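# Fill each of three boxes with one soap bar and close them

## Task

Leave all three boxes standing upright, each containing exactly one bar of soap and with its lid closed. A box that is already shut may still have nothing inside.

## Robot and tools

Robot: two arms, left_arm and right_arm, each with six revolute joints and a two-finger parallel gripper. In the scene frame the origin is at table-top height, halfway between the nominal arm bases. +x points out over the table, +z is up, and left_arm sits on the +y side. These arm names do not match image left and right. Calibrated bases in the scene frame: left_arm at (-0.046, +0.275, 0) m with quat_wxyz (+1.000, 0, 0, +0.012); right_arm at (-0.022, -0.322, 0) m with quat_wxyz (+1.000, 0, 0, -0.026). In both base frames, up is +z.

Frames in results: each arm reports end_effector_position (metres) and end_effector_quat_wxyz in its own base frame. Its wrist camera pose is also in that base frame. Fixed cameras and the table use the scene frame. The end-effector point lies between the finger pads, about 1 cm short of the fingertips. Fingers extend along the gripper's +z axis and close along its y axis. Reported hand poses may be a few centimetres off, more so at long reach.

Row layout, shared by execute_actions and move: one flat list of 14 numbers, each in [-1, 1], covering both arms even if only one moves. Numbers 1-7 are left_arm and 8-14 are right_arm. Within each arm the order is: wrist pitch (joint4), waist (joint1), wrist roll (joint6), wrist yaw (joint5), elbow (joint3), shoulder (joint2), then gripper opening. The six joint numbers are scaled offsets, not poses. They count from the arm's "Joint targets" as they stood when the action or move began, not from the previous row. A value of 1.0 equals 1.83 rad for wrist pitch, 1.264 for waist, 7.625 for wrist roll, 6.358 for wrist yaw, 1.276 for elbow and 1.32 for shoulder. The gripper number is absolute: +1 fully open, -1 closed. To leave a gripper unchanged, resend its current command, because 0 means half open. Joint ranges in rad: waist -2.880 to 2.880, shoulder 0.000 to 3.142, elbow 0.000 to 3.019, wrist pitch -1.693 to 1.571, wrist yaw -1.571 to 1.571, wrist roll -2.094 to 2.094. Asking for more than 0.084 rad past a range end gets the action rejected.

execute_actions(actions, cameras): actions is a list of actions. Each action is a table of up to 15 rows, and each row lasts one control step of 1/30 s. If a table has fewer than 15 rows, its last row repeats for the remaining steps. An empty list just returns the full state. cameras picks which images come back: omitted, null or ["all"] means all, [] means none. Names are cam_high and cam_low (896x504) and cam_left_wrist and cam_right_wrist (672x504). Per-step joint readings are included.

move(target, speed, blend, opening_speed, blocking, cameras): steers all joints together toward target. target is one 14-number row or a list of up to 15 rows, and every row's offsets count from the same starting Joint targets. speed is in rad/s for the joint with the farthest to go: 0.01 to 2, default 0.5. It can be one value or one value per target. blend, in rad, rounds corners at intermediate targets; 0 stops at each. opening_speed is the gripper command rate per second on the -1..+1 scale, minimum 0.2. Use a low value to close gently. blocking=false returns after about 0.5 s while the motion continues. The path does not avoid obstacles or the other arm. The result adds a "move:" line, for example done, off_target (a joint more than 0.035 rad from its target), moving, held or fault, plus limits=held and the worst joint error per arm.

wait(seconds 0-10) lets the scene run with commands held. stop() brakes a running move. zoom_image(camera, region=[x0,y0,x1,y1] in image pixels, at most 504x504) returns a closer view of that camera's latest image. read_manual(section="licences") returns licence text only. finished_scene(scene) ends the current scene, given its number as shown in results, and cannot be undone.

Result lines: Joint positions and Joint velocities are listed per arm in the joint order above, in rad and rad/s, followed by the finger gap in m (0.094 when fully open). "Joint targets" is the base for your next offsets. "Tool commands" gives the current gripper commands. grip_measured shows the opening on the command scale; grip_effort_nm is the gripper motor effort, negative when closing. Joint torques are in N m, positive toward larger angles, and numbers 1 and 5 wrap at ±28. Other possible lines: "joint sent to its limit"; "joint command not followed", meaning the clearance check altered targets; MOTOR HOT at 85 °C; and OVER-TEMPERATURE FAULT at 100 °C, when the arm goes limp for 30-60 s or more.

Motion notes: joint speed is limited. Each step, a target may lead the measured angle by only 0.264 (waist), 0.32 (shoulder), 0.276 (elbow), 0.33 (wrist pitch), 0.701 (wrist yaw) or 1.97 (wrist roll) rad. Targets that would put the hand more than 110 mm from its measured spot get scaled back, so big moves may need further commands. To stop pushing on something, command the targets back past the measured positions.

Gripping: the gripper presses at full force (roughly 50-64 N per pad) once commanded about 0.05 below the reading at first contact. For small or round parts that margin is 0.11 or more. To release, command an opening clearly above grip_measured.

Avoid: dropping soap or lids, letting go of moving parts, fast impacts, hard presses, and any collision between the two arms. Do not push or place anything off the table edge. Do not hold loads or stretched poses for long, because motors overheat. Random tugs on held parts or nudges to loose objects can happen. Boxes must end upright and undisturbed after the robot lets go.

Each tool is called after "Request:" as a command line: name --argument value for each argument, lists and objects as JSON in quotes; but a table of rows of numbers goes row by row, as --pt "numbers of a row", without its own name.

## Session

Request:
execute_actions --actions '[]'

Scene clock: 0.00 s.
left_arm: end_effector_position=(+0.5905, -0.2707, +0.2097) grip_measured=+1.000 grip_effort_nm=n/a end_effector_quat_wxyz=(+0.442, -0.131, +0.873, +0.161) | right_arm: end_effector_position=(+0.1384, +0.3040, +0.3106) grip_measured=+1.000 grip_effort_nm=n/a end_effector_quat_wxyz=(+0.083, -0.601, +0.786, +0.123)
Joint names: [wrist pitch, waist, wrist roll, wrist yaw, elbow, shoulder]
Joint positions: left_arm=[-0.693 -0.629 -0.666 -0.848 1.484 1.795 0.094] | right_arm=[-1.458 1.064 -0.221 -0.157 1.194 1.054 0.094]
Joint velocities: within noise
Joint torques (N m): no reading
Motor temperatures (°C): left_arm=[31 32 31 29 29 32 33] | right_arm=[34 34 31 31 34 30 30]
Heat: left arm: hottest gripper 33 °C; right arm: hottest waist 34 °C.
Joint targets: left_arm=[-0.691 -0.629 -0.666 -0.848 1.507 1.800] | right_arm=[-1.457 1.064 -0.221 -0.157 1.218 1.057]
Tool commands: left_gripper/opening=+1.0 right_gripper/opening=+1.0

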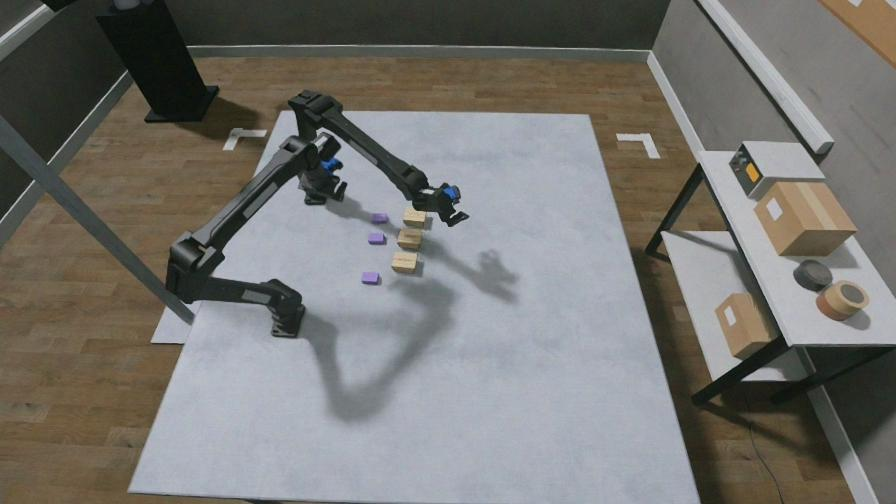

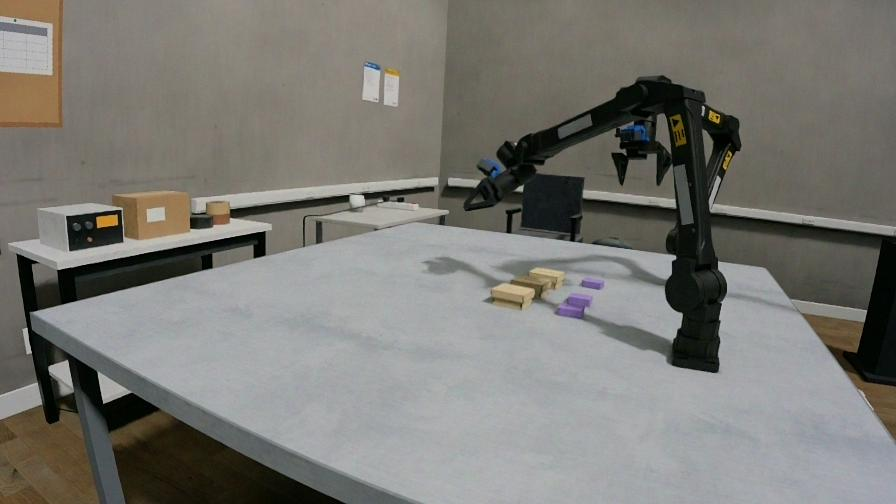

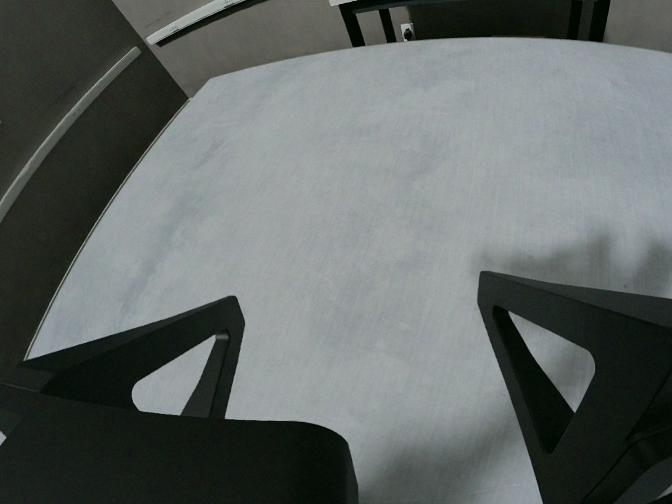

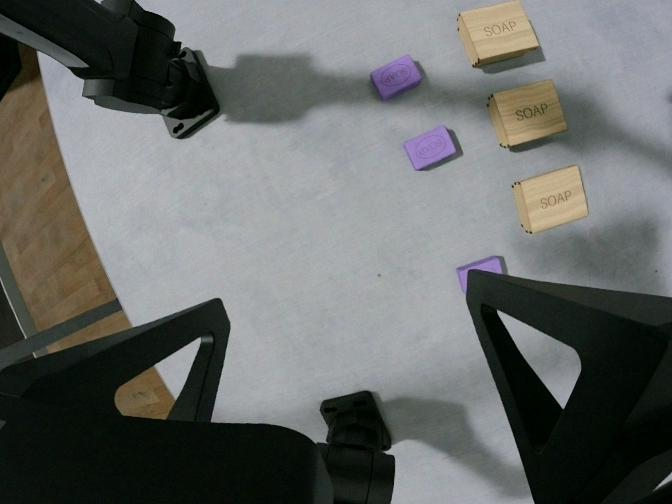

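Request:
zoom_image --camera "cam_right_wrist" --region '[360, 0, 672, 300]'

Request:
zoom_image --camera "cam_high" --region '[340, 190, 460, 300]'

Request:
zoom_image --camera "cam_low" --region '[470, 250, 630, 340]'

Scaled by 1.615 from the camera's 672x504 image, which has a finer 960x720 frame.

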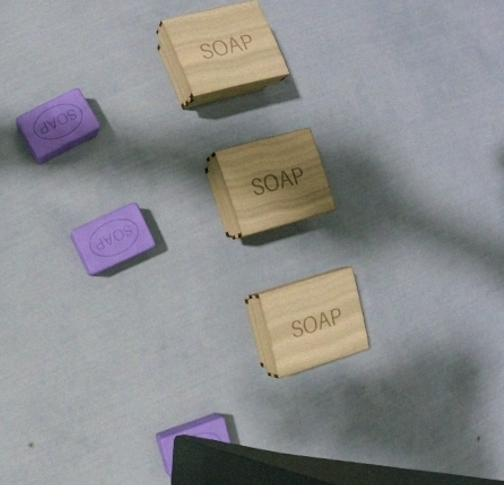

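Scaled by 4.200 from the camera's 896x504 image, which has a finer 1280x720 frame.

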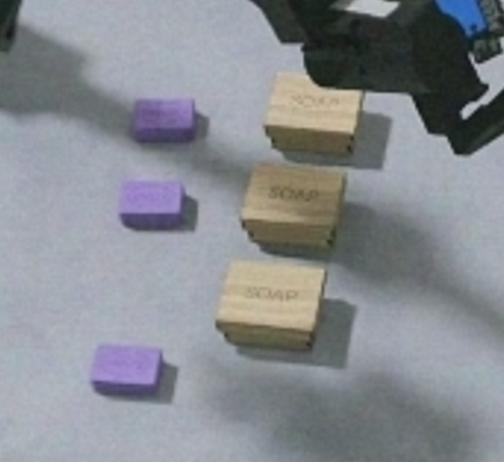

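Scaled by 3.150 from the camera's 896x504 image, which has a finer 1280x720 frame.

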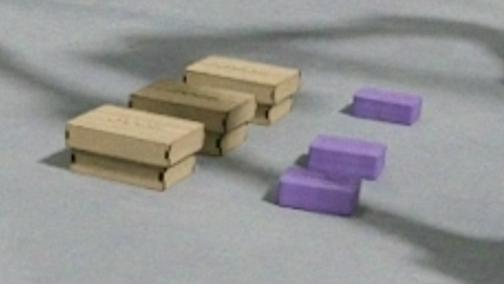

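Request:
move --target '[-0.533,0.155,0.0337,0.1334,0.275,-0.028,1,0,-1,0,0,0,0,1]' --speed 0.8

Scene clock: 107.97 s.
left_arm: end_effector_position=(+0.4823, -0.2280, +0.2522) grip_measured=+1.000 grip_effort_nm=-0.007 end_effector_quat_wxyz=(-0.025, +0.009, +1.000, +0.013) | right_arm: end_effector_position=(+0.3318, -0.0382, +0.3106) grip_measured=+1.000 grip_effort_nm=-0.046 end_effector_quat_wxyz=(+0.139, -0.023, +0.989, +0.050)
Joint positions: left_arm=[-1.655 -0.442 -0.423 -0.003 1.804 1.777 0.094] | right_arm=[-1.458 -0.194 -0.221 -0.157 1.194 1.054 0.094]
Joint torques (N m): left_arm=[0.58 -0.91 0.11 0.05 15.32 -21.95] | right_arm=[0.9 -0.5 0 -0.32 12.21 -6.07]
Motor temperatures (°C): left_arm=[30 31 30 29 40 37 31] | right_arm=[34 34 30 31 43 30 30]
Heat: left arm: hottest elbow 40 °C; right arm: hottest elbow 43 °C.
Joint targets: left_arm=[-1.666 -0.433 -0.409 0.001 1.858 1.764] | right_arm=[-1.457 -0.200 -0.221 -0.157 1.218 1.057]
move: off_target (left_arm); left_arm: the elbow is farthest, 0.054 rad from its target

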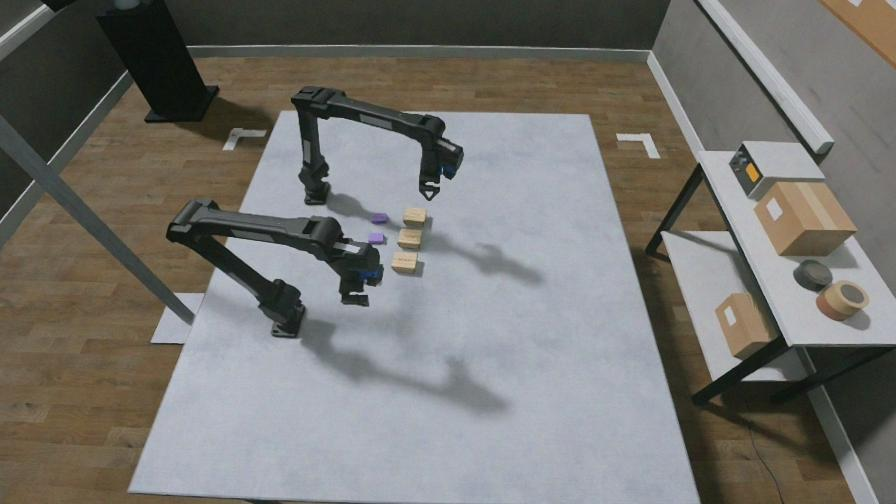

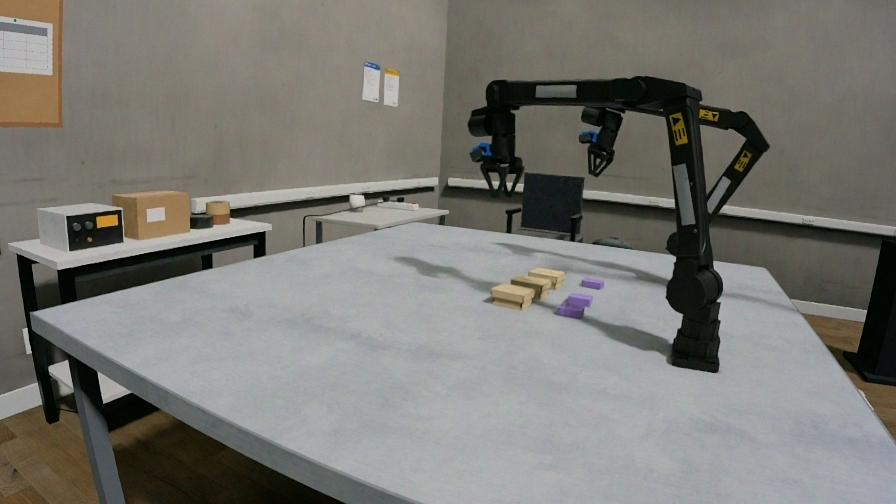

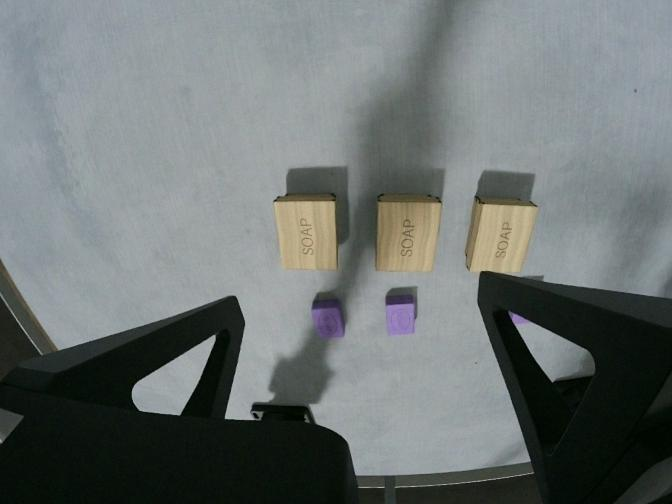

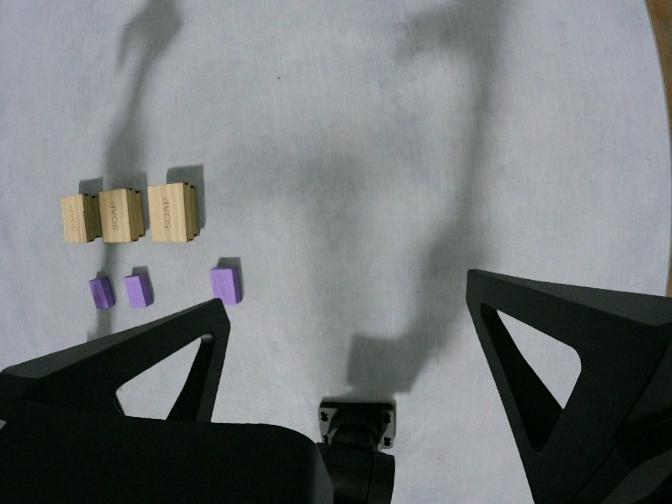

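Request:
move --target '[0.2005,-0.133,-0.0094,0,-0.304,-0.062,1,0,0,0,0,0,0,1]' --speed 0.8 --cameras '["cam_left_wrist","cam_low"]'

Request:
zoom_image --camera "cam_low" --region '[450, 190, 630, 340]'

Scene clock: 172.30 s.
left_arm: end_effector_position=(+0.4276, -0.2967, +0.1693) grip_measured=+1.000 grip_effort_nm=-0.007 end_effector_quat_wxyz=(+0.018, +0.070, +0.997, -0.010) | right_arm: end_effector_position=(+0.3318, -0.0382, +0.3106) grip_measured=+1.000 grip_effort_nm=-0.051 end_effector_quat_wxyz=(+0.139, -0.023, +0.989, +0.050)
Joint positions: left_arm=[-1.313 -0.606 -0.467 -0.001 1.481 1.699 0.094] | right_arm=[-1.458 -0.194 -0.221 -0.157 1.194 1.054 0.094]
Joint torques (N m): left_arm=[1.66 -1.2 -0.22 -0.01 9.25 -21.19] | right_arm=[0.88 -0.44 0.01 -0.32 12.19 -6.01]
Motor temperatures (°C): left_arm=[30 31 30 28 45 40 30] | right_arm=[33 34 29 30 45 30 30]
Heat: left arm: hottest elbow 45 °C; right arm: hottest elbow 45 °C.
Joint targets: left_arm=[-1.300 -0.601 -0.480 0.001 1.470 1.682] | right_arm=[-1.457 -0.200 -0.221 -0.157 1.218 1.057]
move: done
Images, in order: cam_low, cam_left_wrist.

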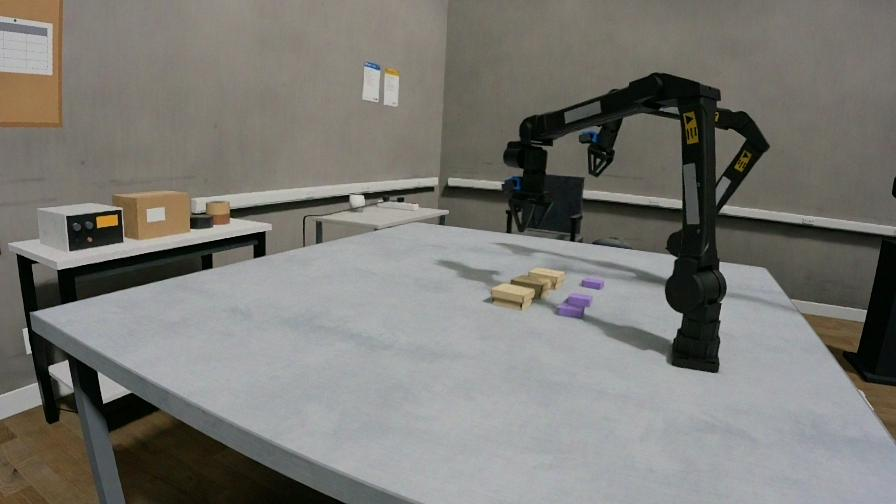

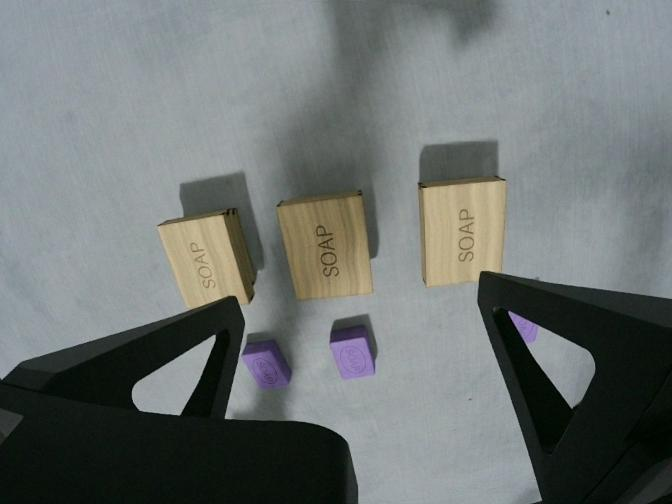

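Scaled by 2.800 from the camera's 896x504 image, which has a finer 1280x720 frame.

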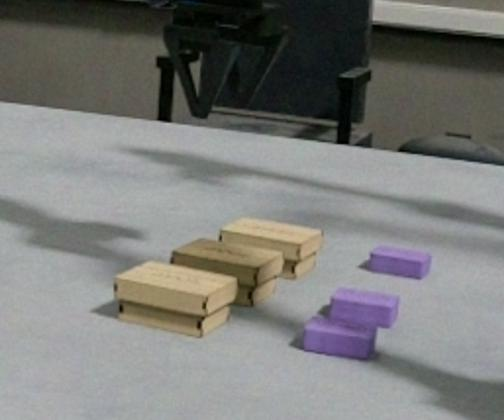

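Request:
move --target '[0.0717,0.003,0.0017,0,-0.122,0.0174,1,0,0,0,0,0,0,1]' --cameras '["cam_left_wrist","cam_low"]'

Request:
zoom_image --camera "cam_low" --region '[470, 210, 610, 330]'

Scene clock: 204.03 s.
left_arm: end_effector_position=(+0.4088, -0.2836, +0.1135) grip_measured=+1.000 grip_effort_nm=-0.012 end_effector_quat_wxyz=(+0.008, +0.069, +0.998, -0.004) | right_arm: end_effector_position=(+0.3318, -0.0382, +0.3106) grip_measured=+1.000 grip_effort_nm=-0.046 end_effector_quat_wxyz=(+0.139, -0.023, +0.989, +0.050)
Joint positions: left_arm=[-1.181 -0.606 -0.467 -0.001 1.326 1.697 0.094] | right_arm=[-1.458 -0.194 -0.221 -0.157 1.194 1.054 0.094]
Joint torques (N m): left_arm=[1.74 -0.85 -0.07 -0.01 8.7 -17.79] | right_arm=[0.91 -0.44 0 -0.32 12.21 -6.07]
Joint targets: left_arm=[-1.168 -0.597 -0.467 0.001 1.315 1.705] | right_arm=[-1.457 -0.200 -0.221 -0.157 1.218 1.057]
move: done
Images, in order: cam_low, cam_left_wrist.

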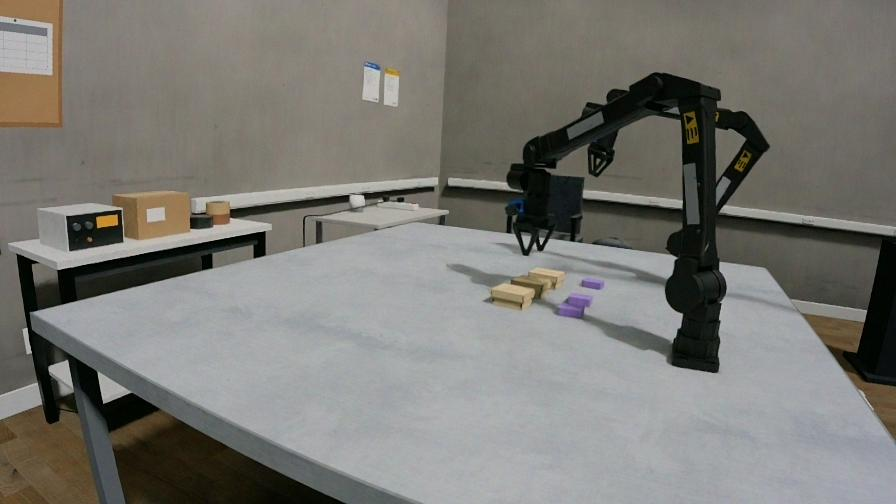

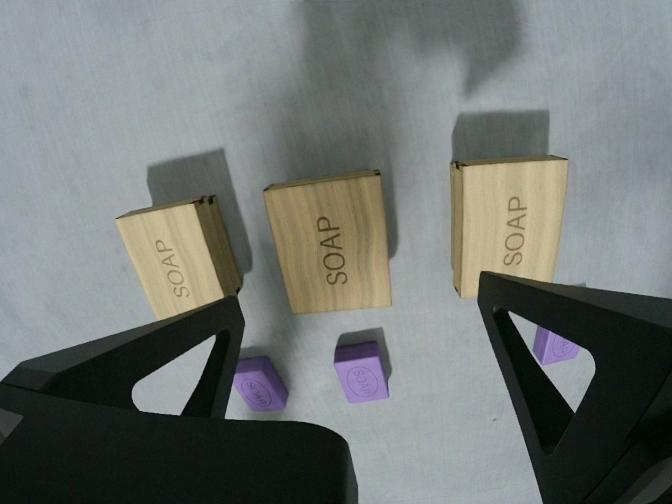

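Scaled by 3.600 from the camera's 896x504 image, which has a finer 1280x720 frame.

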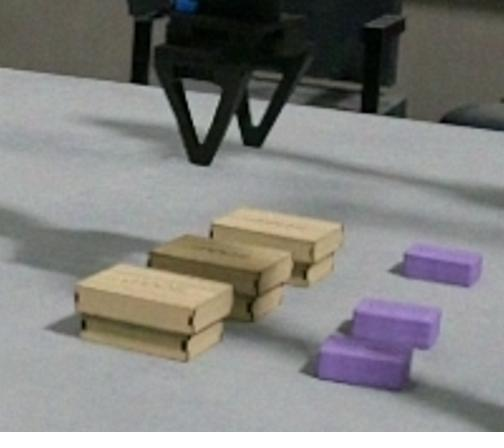

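Request:
move --target '[0.0858,0.0182,0.0033,0,-0.0713,0.0659,1,0,0,0,0,0,0,1]' --speed 0.3 --cameras '["cam_left_wrist","cam_low"]'

Request:
zoom_image --camera "cam_low" --region '[470, 230, 610, 330]'

Scene clock: 237.07 s.
left_arm: end_effector_position=(+0.4109, -0.2726, +0.0453) grip_measured=+1.000 grip_effort_nm=-0.007 end_effector_quat_wxyz=(+0.003, +0.065, +0.998, -0.001) | right_arm: end_effector_position=(+0.3318, -0.0382, +0.3106) grip_measured=+1.000 grip_effort_nm=-0.051 end_effector_quat_wxyz=(+0.139, -0.023, +0.989, +0.050)
Joint positions: left_arm=[-1.024 -0.585 -0.456 -0.001 1.232 1.773 0.094] | right_arm=[-1.458 -0.194 -0.221 -0.157 1.194 1.054 0.094]
Joint torques (N m): left_arm=[1.59 -0.73 0.11 -0.01 8.21 -17.9] | right_arm=[0.9 -0.5 0 -0.32 12.21 -6.07]
Joint targets: left_arm=[-1.011 -0.574 -0.442 0.001 1.223 1.792] | right_arm=[-1.457 -0.200 -0.221 -0.157 1.218 1.057]
move: done
Images, in order: cam_low, cam_left_wrist.

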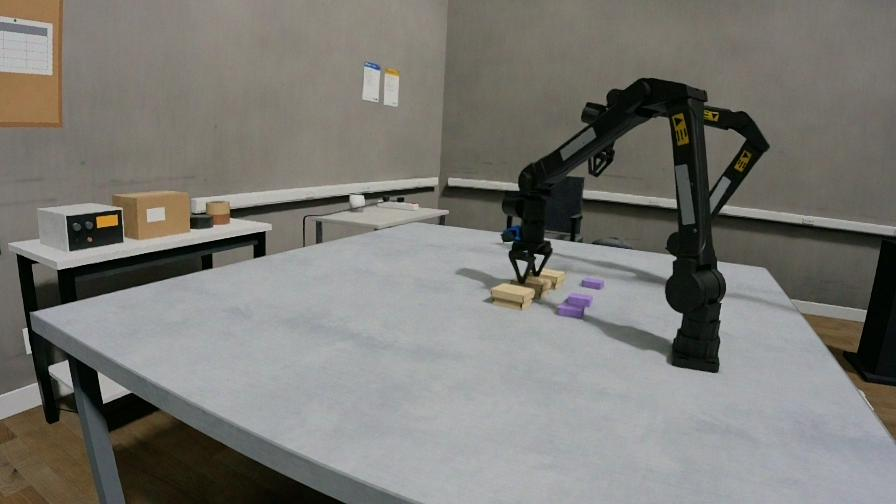

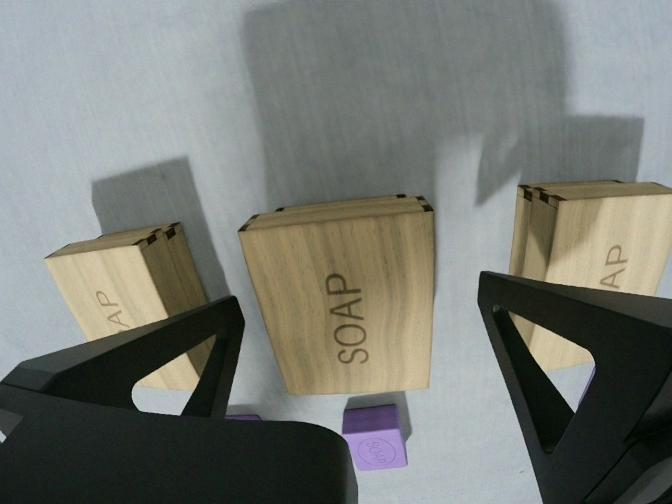

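Scaled by 3.600 from the camera's 896x504 image, which has a finer 1280x720 frame.

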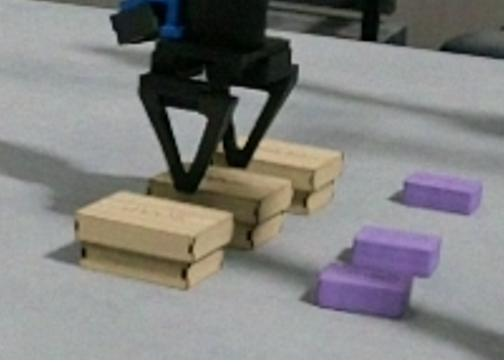

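Request:
move --pt "0 0.008 0.0013 0 0 0.0112 1 0 0 0 0 0 0 1" --pt "0 0.008 0.0013 0 0 0.0112 0.12 0 0 0 0 0 0 1" --speed 0.3 --opening_speed 0.6 --cameras '["cam_left_wrist"]'

Scene clock: 260.47 s.
left_arm: end_effector_position=(+0.4133, -0.2685, +0.0437) grip_measured=+0.353 grip_effort_nm=-1.013 end_effector_quat_wxyz=(+0.001, +0.065, +0.998, +0.000) | right_arm: end_effector_position=(+0.3318, -0.0382, +0.3106) grip_measured=+1.000 grip_effort_nm=-0.051 end_effector_quat_wxyz=(+0.139, -0.023, +0.989, +0.050)
Joint positions: left_arm=[-1.024 -0.576 -0.445 -0.001 1.232 1.776 0.064] | right_arm=[-1.458 -0.194 -0.221 -0.157 1.194 1.054 0.094]
Joint torques (N m): left_arm=[1.63 -0.73 0.09 -0.01 8.2 -16.15] | right_arm=[0.9 -0.44 0 -0.32 12.21 -6.07]
Joint targets: left_arm=[-1.011 -0.564 -0.432 0.001 1.223 1.806] | right_arm=[-1.457 -0.200 -0.221 -0.157 1.218 1.057]
move: done
Images, in order: cam_left_wrist.

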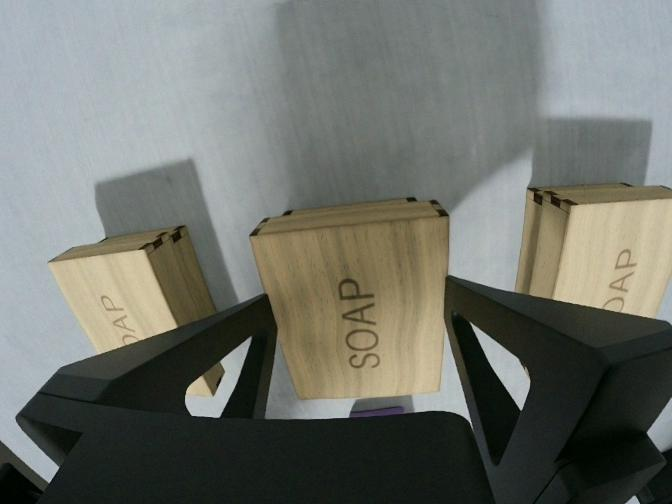

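Request:
move --pt "-0.0585 0 0 0 0.0447 -0.047 0.12 0 0 0 0 0 0 1" --pt "-0.2027 0 0 0 0.1865 -0.11 0.12 0 0 0 0 0 0 1" --speed 0.4 --blend 0.05

Request:
zoom_image --camera "cam_low" --region '[470, 210, 610, 330]'

Request:
zoom_image --camera "cam_high" --region '[340, 180, 460, 300]'

Scene clock: 282.77 s.
left_arm: end_effector_position=(+0.4037, -0.2620, +0.1558) grip_measured=+0.352 grip_effort_nm=-1.038 end_effector_quat_wxyz=(-0.027, +0.065, +0.997, +0.016) | right_arm: end_effector_position=(+0.3318, -0.0382, +0.3106) grip_measured=+1.000 grip_effort_nm=-0.046 end_effector_quat_wxyz=(+0.139, -0.023, +0.989, +0.050)
Joint positions: left_arm=[-1.371 -0.575 -0.445 -0.001 1.41 1.673 0.064] | right_arm=[-1.458 -0.194 -0.221 -0.157 1.194 1.054 0.094]
Joint torques (N m): left_arm=[0.47 -0.73 0.09 -0.01 14.69 -19.66] | right_arm=[0.9 -0.44 0 -0.32 12.21 -6.01]
Motor temperatures (°C): left_arm=[29 31 29 28 40 38 31] | right_arm=[33 34 29 30 46 30 30]
Heat: left arm: hottest elbow 40 °C; right arm: hottest elbow 46 °C.
Joint targets: left_arm=[-1.382 -0.564 -0.432 0.001 1.461 1.661] | right_arm=[-1.457 -0.200 -0.221 -0.157 1.218 1.057]
move: off_target (left_arm); left_arm: the elbow is farthest, 0.051 rad from its target

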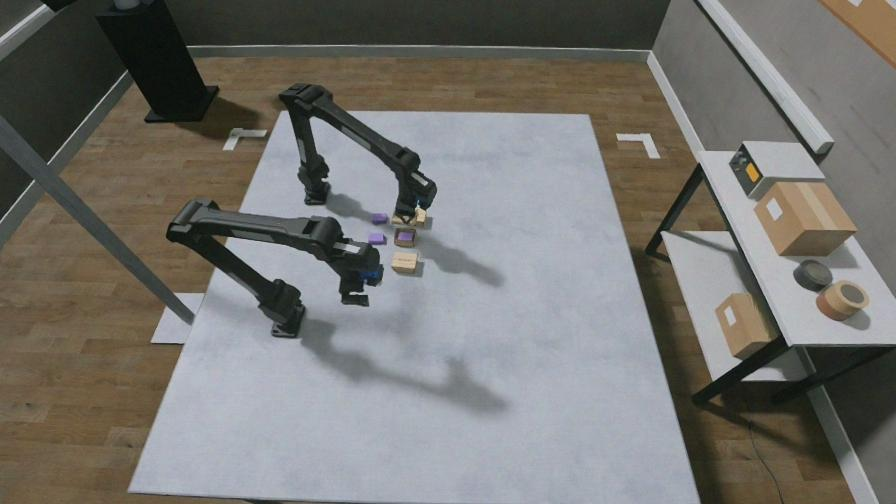

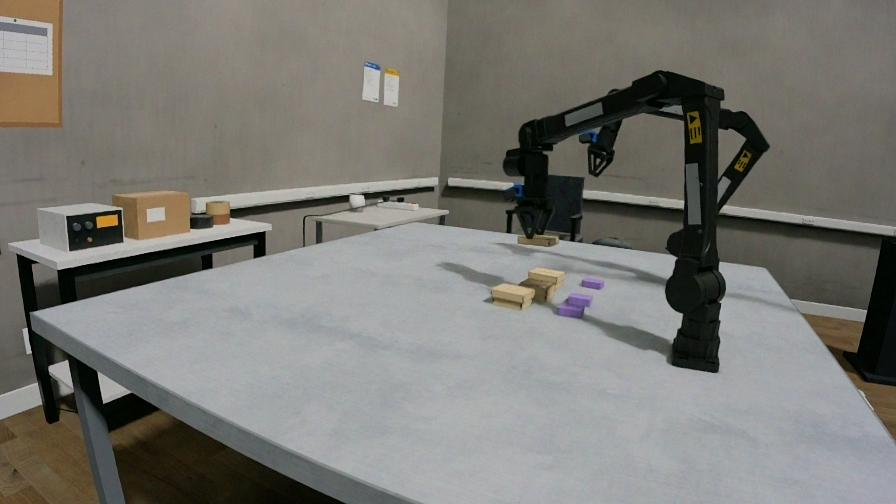

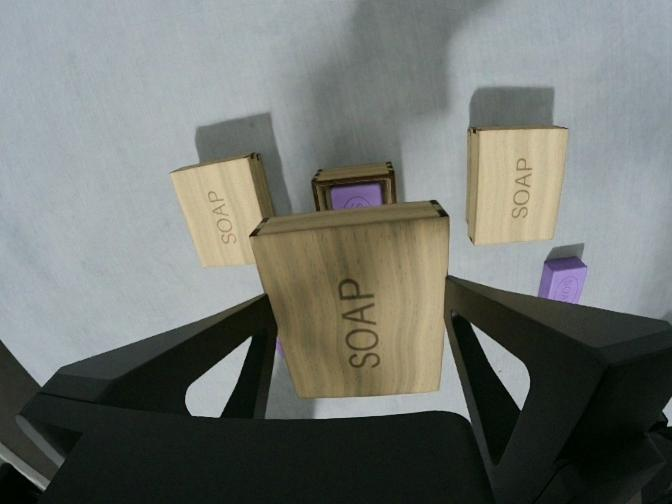

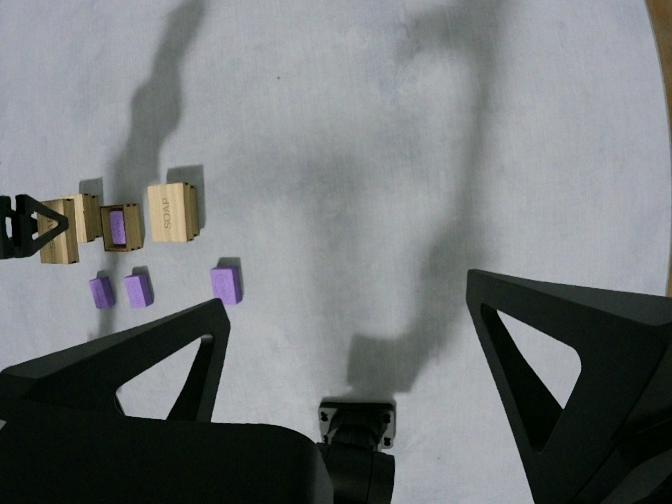

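Scaled by 3.600 from the camera's 896x504 image, which has a finer 1280x720 frame.

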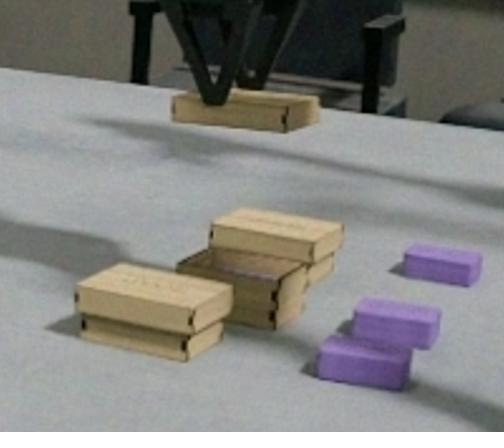

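Scaled by 4.200 from the camera's 896x504 image, which has a finer 1280x720 frame.

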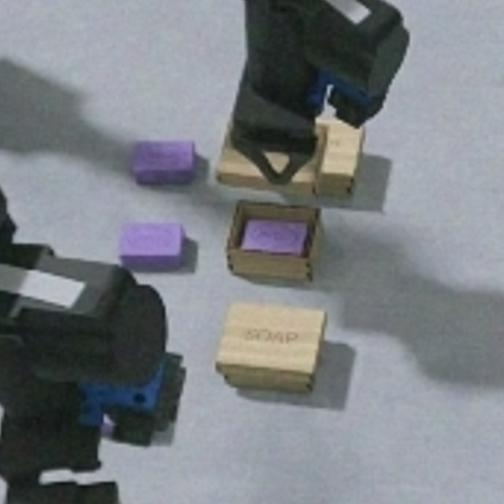

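Request:
zoom_image --camera "cam_right_wrist" --region '[60, 170, 250, 320]'

Request:
zoom_image --camera "cam_left_wrist" --region '[290, 140, 430, 240]'

Scaled by 2.653 from the camera's 672x504 image, which has a finer 960x720 frame.

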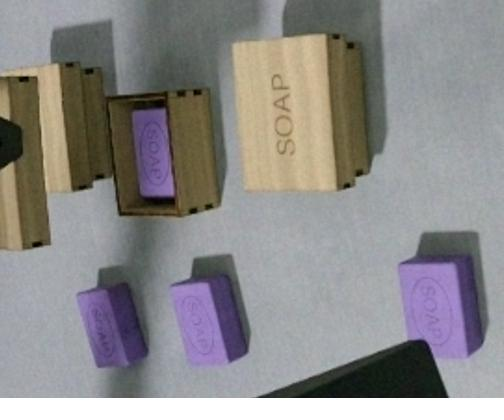

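Scaled by 3.600 from the camera's 672x504 image, which has a finer 960x720 frame.

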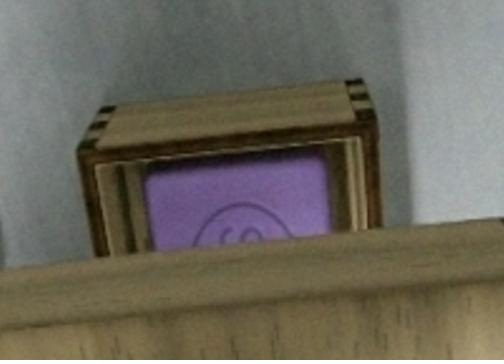

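Request:
move --target '[0.1443,0,0,0,-0.1418,0.0629,0.12,0,0,0,0,0,0,1]' --speed 0.4 --cameras '["cam_left_wrist","cam_low","cam_right_wrist"]'

Request:
zoom_image --camera "cam_low" --region '[470, 210, 610, 330]'

Request:
zoom_image --camera "cam_right_wrist" --region '[40, 170, 230, 320]'

Scene clock: 307.93 s.
left_arm: end_effector_position=(+0.4144, -0.2689, +0.0856) grip_measured=+0.352 grip_effort_nm=-1.033 end_effector_quat_wxyz=(+0.001, +0.065, +0.998, +0.000) | right_arm: end_effector_position=(+0.3318, -0.0382, +0.3106) grip_measured=+1.000 grip_effort_nm=-0.046 end_effector_quat_wxyz=(+0.139, -0.023, +0.989, +0.050)
Joint positions: left_arm=[-1.131 -0.575 -0.445 -0.001 1.289 1.728 0.064] | right_arm=[-1.458 -0.194 -0.221 -0.157 1.194 1.054 0.094]
Joint torques (N m): left_arm=[1.62 -0.67 0.09 -0.01 8.73 -17.03] | right_arm=[0.91 -0.5 0 -0.32 12.19 -6.07]
Joint targets: left_arm=[-1.118 -0.564 -0.432 0.001 1.281 1.744] | right_arm=[-1.457 -0.200 -0.221 -0.157 1.218 1.057]
move: done
Images, in order: cam_low, cam_left_wrist, cam_right_wrist.

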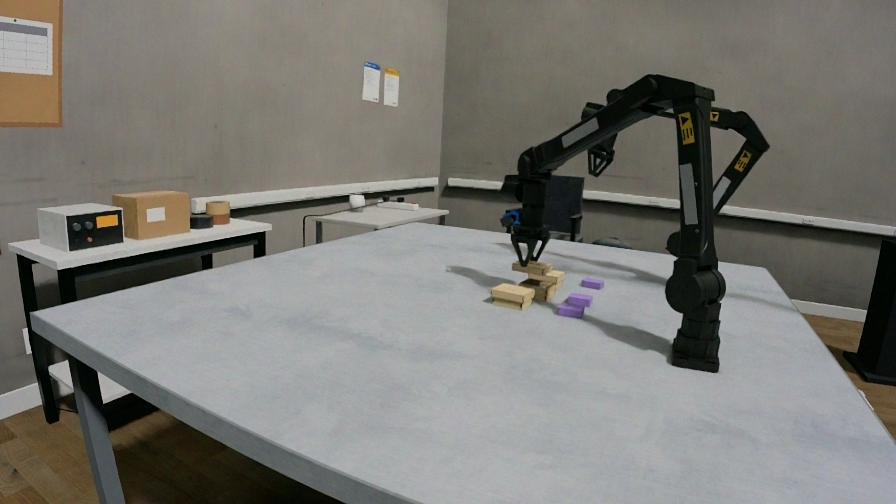

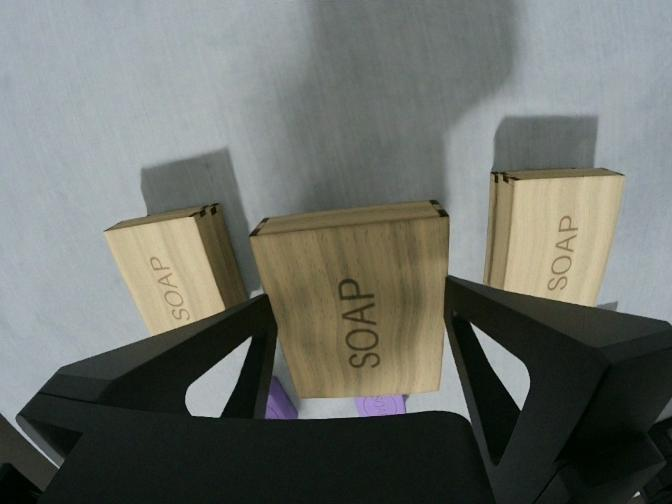

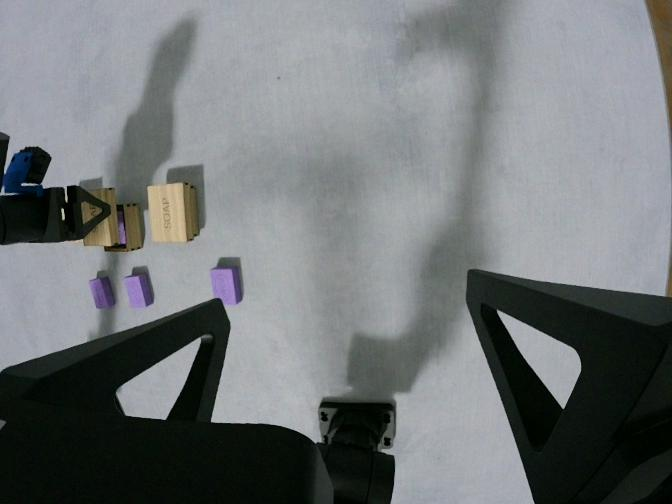

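Scaled by 3.600 from the camera's 896x504 image, which has a finer 1280x720 frame.

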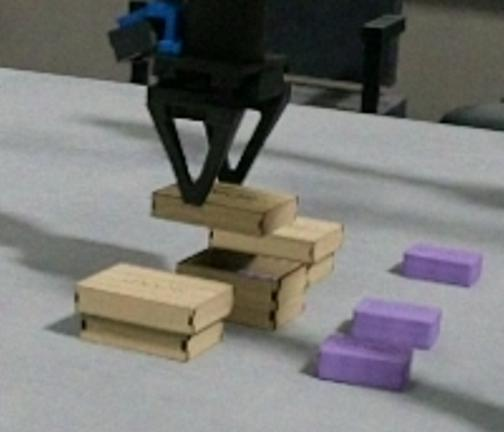

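Scaled by 2.653 from the camera's 672x504 image, which has a finer 960x720 frame.

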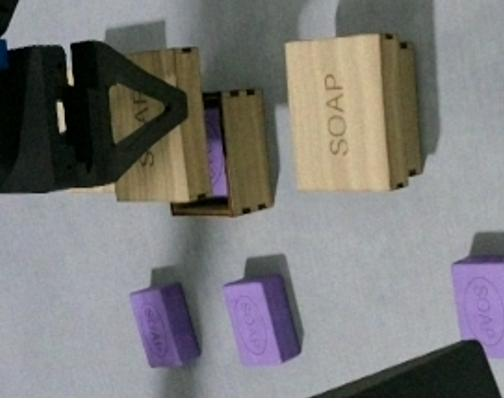

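Request:
move --target '[0.0585,0,0,0,-0.0447,0.047,0.12,0,0,0,0,0,0,1]' --speed 0.12 --cameras '["cam_left_wrist","cam_low"]'

Request:
zoom_image --camera "cam_low" --region '[470, 210, 610, 330]'

Scene clock: 317.47 s.
left_arm: end_effector_position=(+0.4173, -0.2704, +0.0577) grip_measured=+0.352 grip_effort_nm=-1.033 end_effector_quat_wxyz=(+0.008, +0.065, +0.998, -0.003) | right_arm: end_effector_position=(+0.3318, -0.0382, +0.3106) grip_measured=+1.000 grip_effort_nm=-0.042 end_effector_quat_wxyz=(+0.139, -0.023, +0.989, +0.050)
Joint positions: left_arm=[-1.046 -0.575 -0.445 -0.002 1.251 1.76 0.064] | right_arm=[-1.458 -0.194 -0.221 -0.157 1.194 1.054 0.094]
Joint torques (N m): left_arm=[2.48 -0.79 0.09 0.03 6.72 -14.68] | right_arm=[0.9 -0.44 0 -0.32 12.21 -6.07]
Joint targets: left_arm=[-1.011 -0.564 -0.432 0.001 1.224 1.806] | right_arm=[-1.457 -0.200 -0.221 -0.157 1.218 1.057]
move: off_target (left_arm); left_arm: the shoulder is farthest, 0.046 rad from its target
Images, in order: cam_low, cam_left_wrist.

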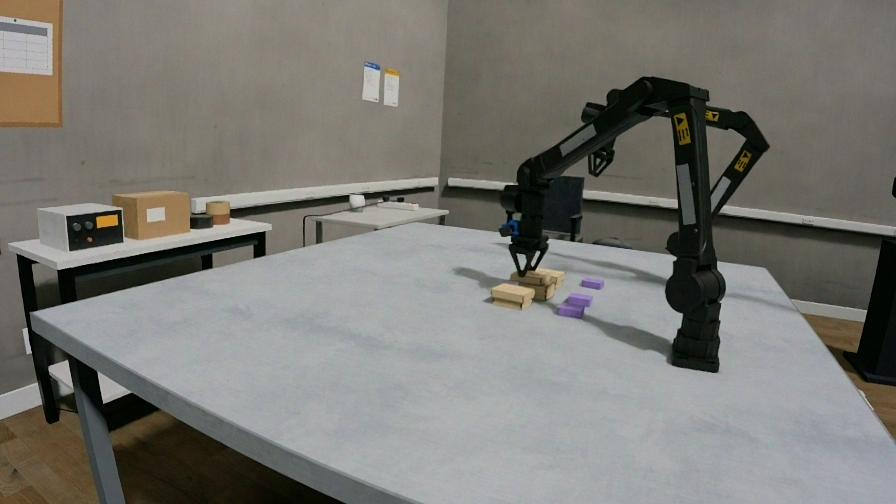

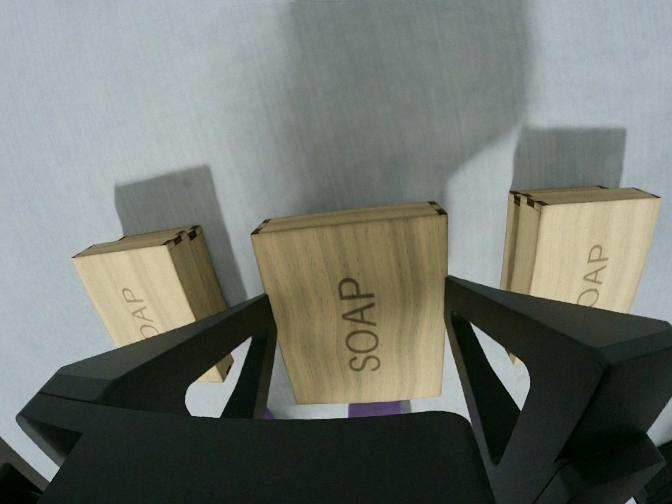

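Scaled by 3.600 from the camera's 896x504 image, which has a finer 1280x720 frame.

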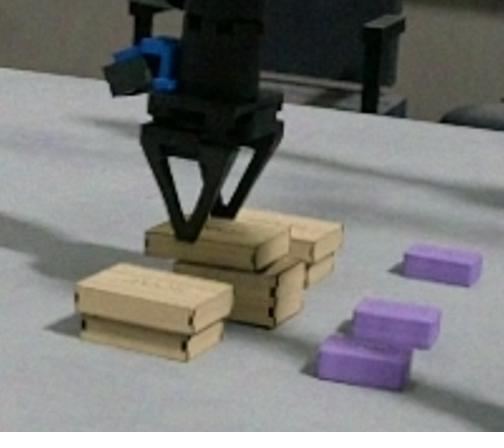

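Request:
move --pt "-0.0585 0 0 0 0.0447 -0.047 0.12 0 0 0 0 0 0 1" --pt "-0.1115 0 0 0 -0.105 -0.266 0.12 0 0 0 0 0 0 1" --speed 0.4 --blend 0.03 --cameras '["cam_left_wrist","cam_right_wrist"]'

Request:
zoom_image --camera "cam_left_wrist" --region '[230, 20, 450, 230]'

Scene clock: 356.50 s.
left_arm: end_effector_position=(+0.3425, -0.2221, +0.1323) grip_measured=+0.352 grip_effort_nm=-1.043 end_effector_quat_wxyz=(+0.002, +0.065, +0.998, +0.000) | right_arm: end_effector_position=(+0.3318, -0.0382, +0.3106) grip_measured=+1.000 grip_effort_nm=-0.056 end_effector_quat_wxyz=(+0.139, -0.023, +0.989, +0.050)
Joint positions: left_arm=[-1.203 -0.575 -0.445 -0.001 1.104 1.468 0.064] | right_arm=[-1.458 -0.194 -0.221 -0.157 1.194 1.054 0.094]
Joint torques (N m): left_arm=[0.61 -0.73 0.09 0.01 8.57 -15.5] | right_arm=[0.9 -0.44 0 -0.32 12.21 -6.07]
Joint targets: left_arm=[-1.215 -0.564 -0.432 0.001 1.090 1.455] | right_arm=[-1.457 -0.200 -0.221 -0.157 1.218 1.057]
move: done
Images, in order: cam_left_wrist, cam_right_wrist.

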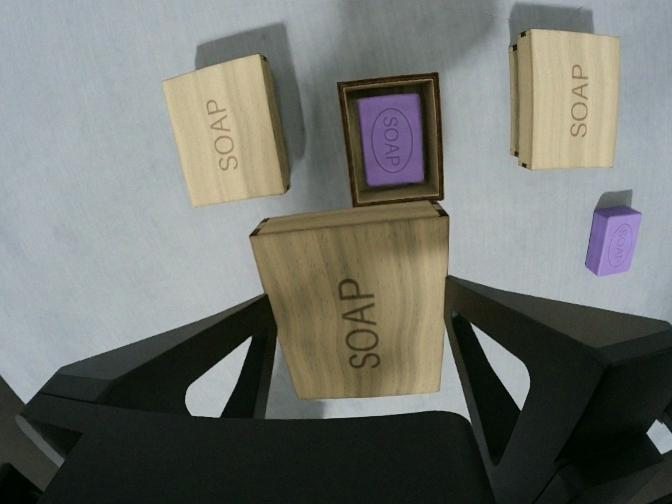

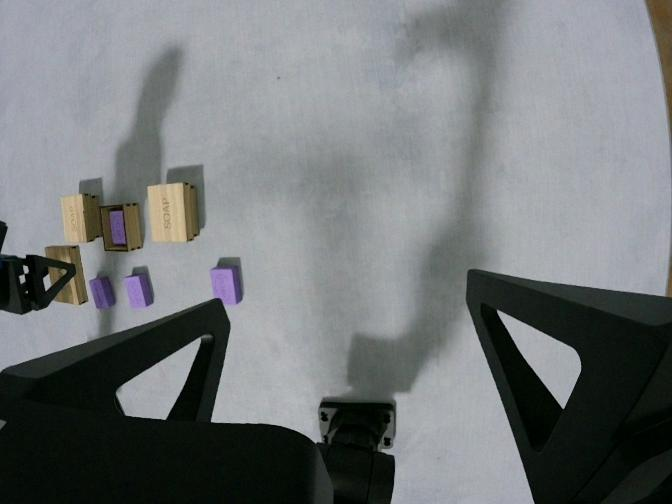

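Scaled by 2.291 from the camera's 672x504 image, which has a finer 960x720 frame.

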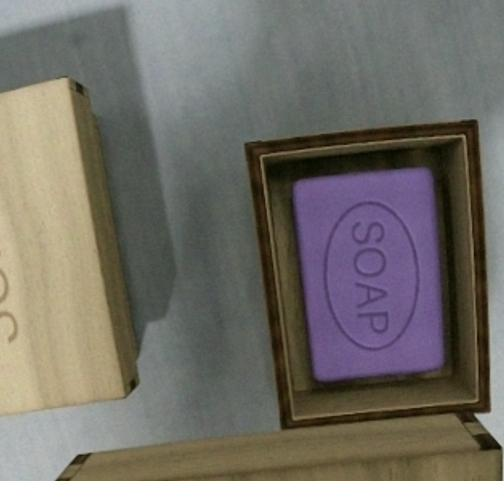

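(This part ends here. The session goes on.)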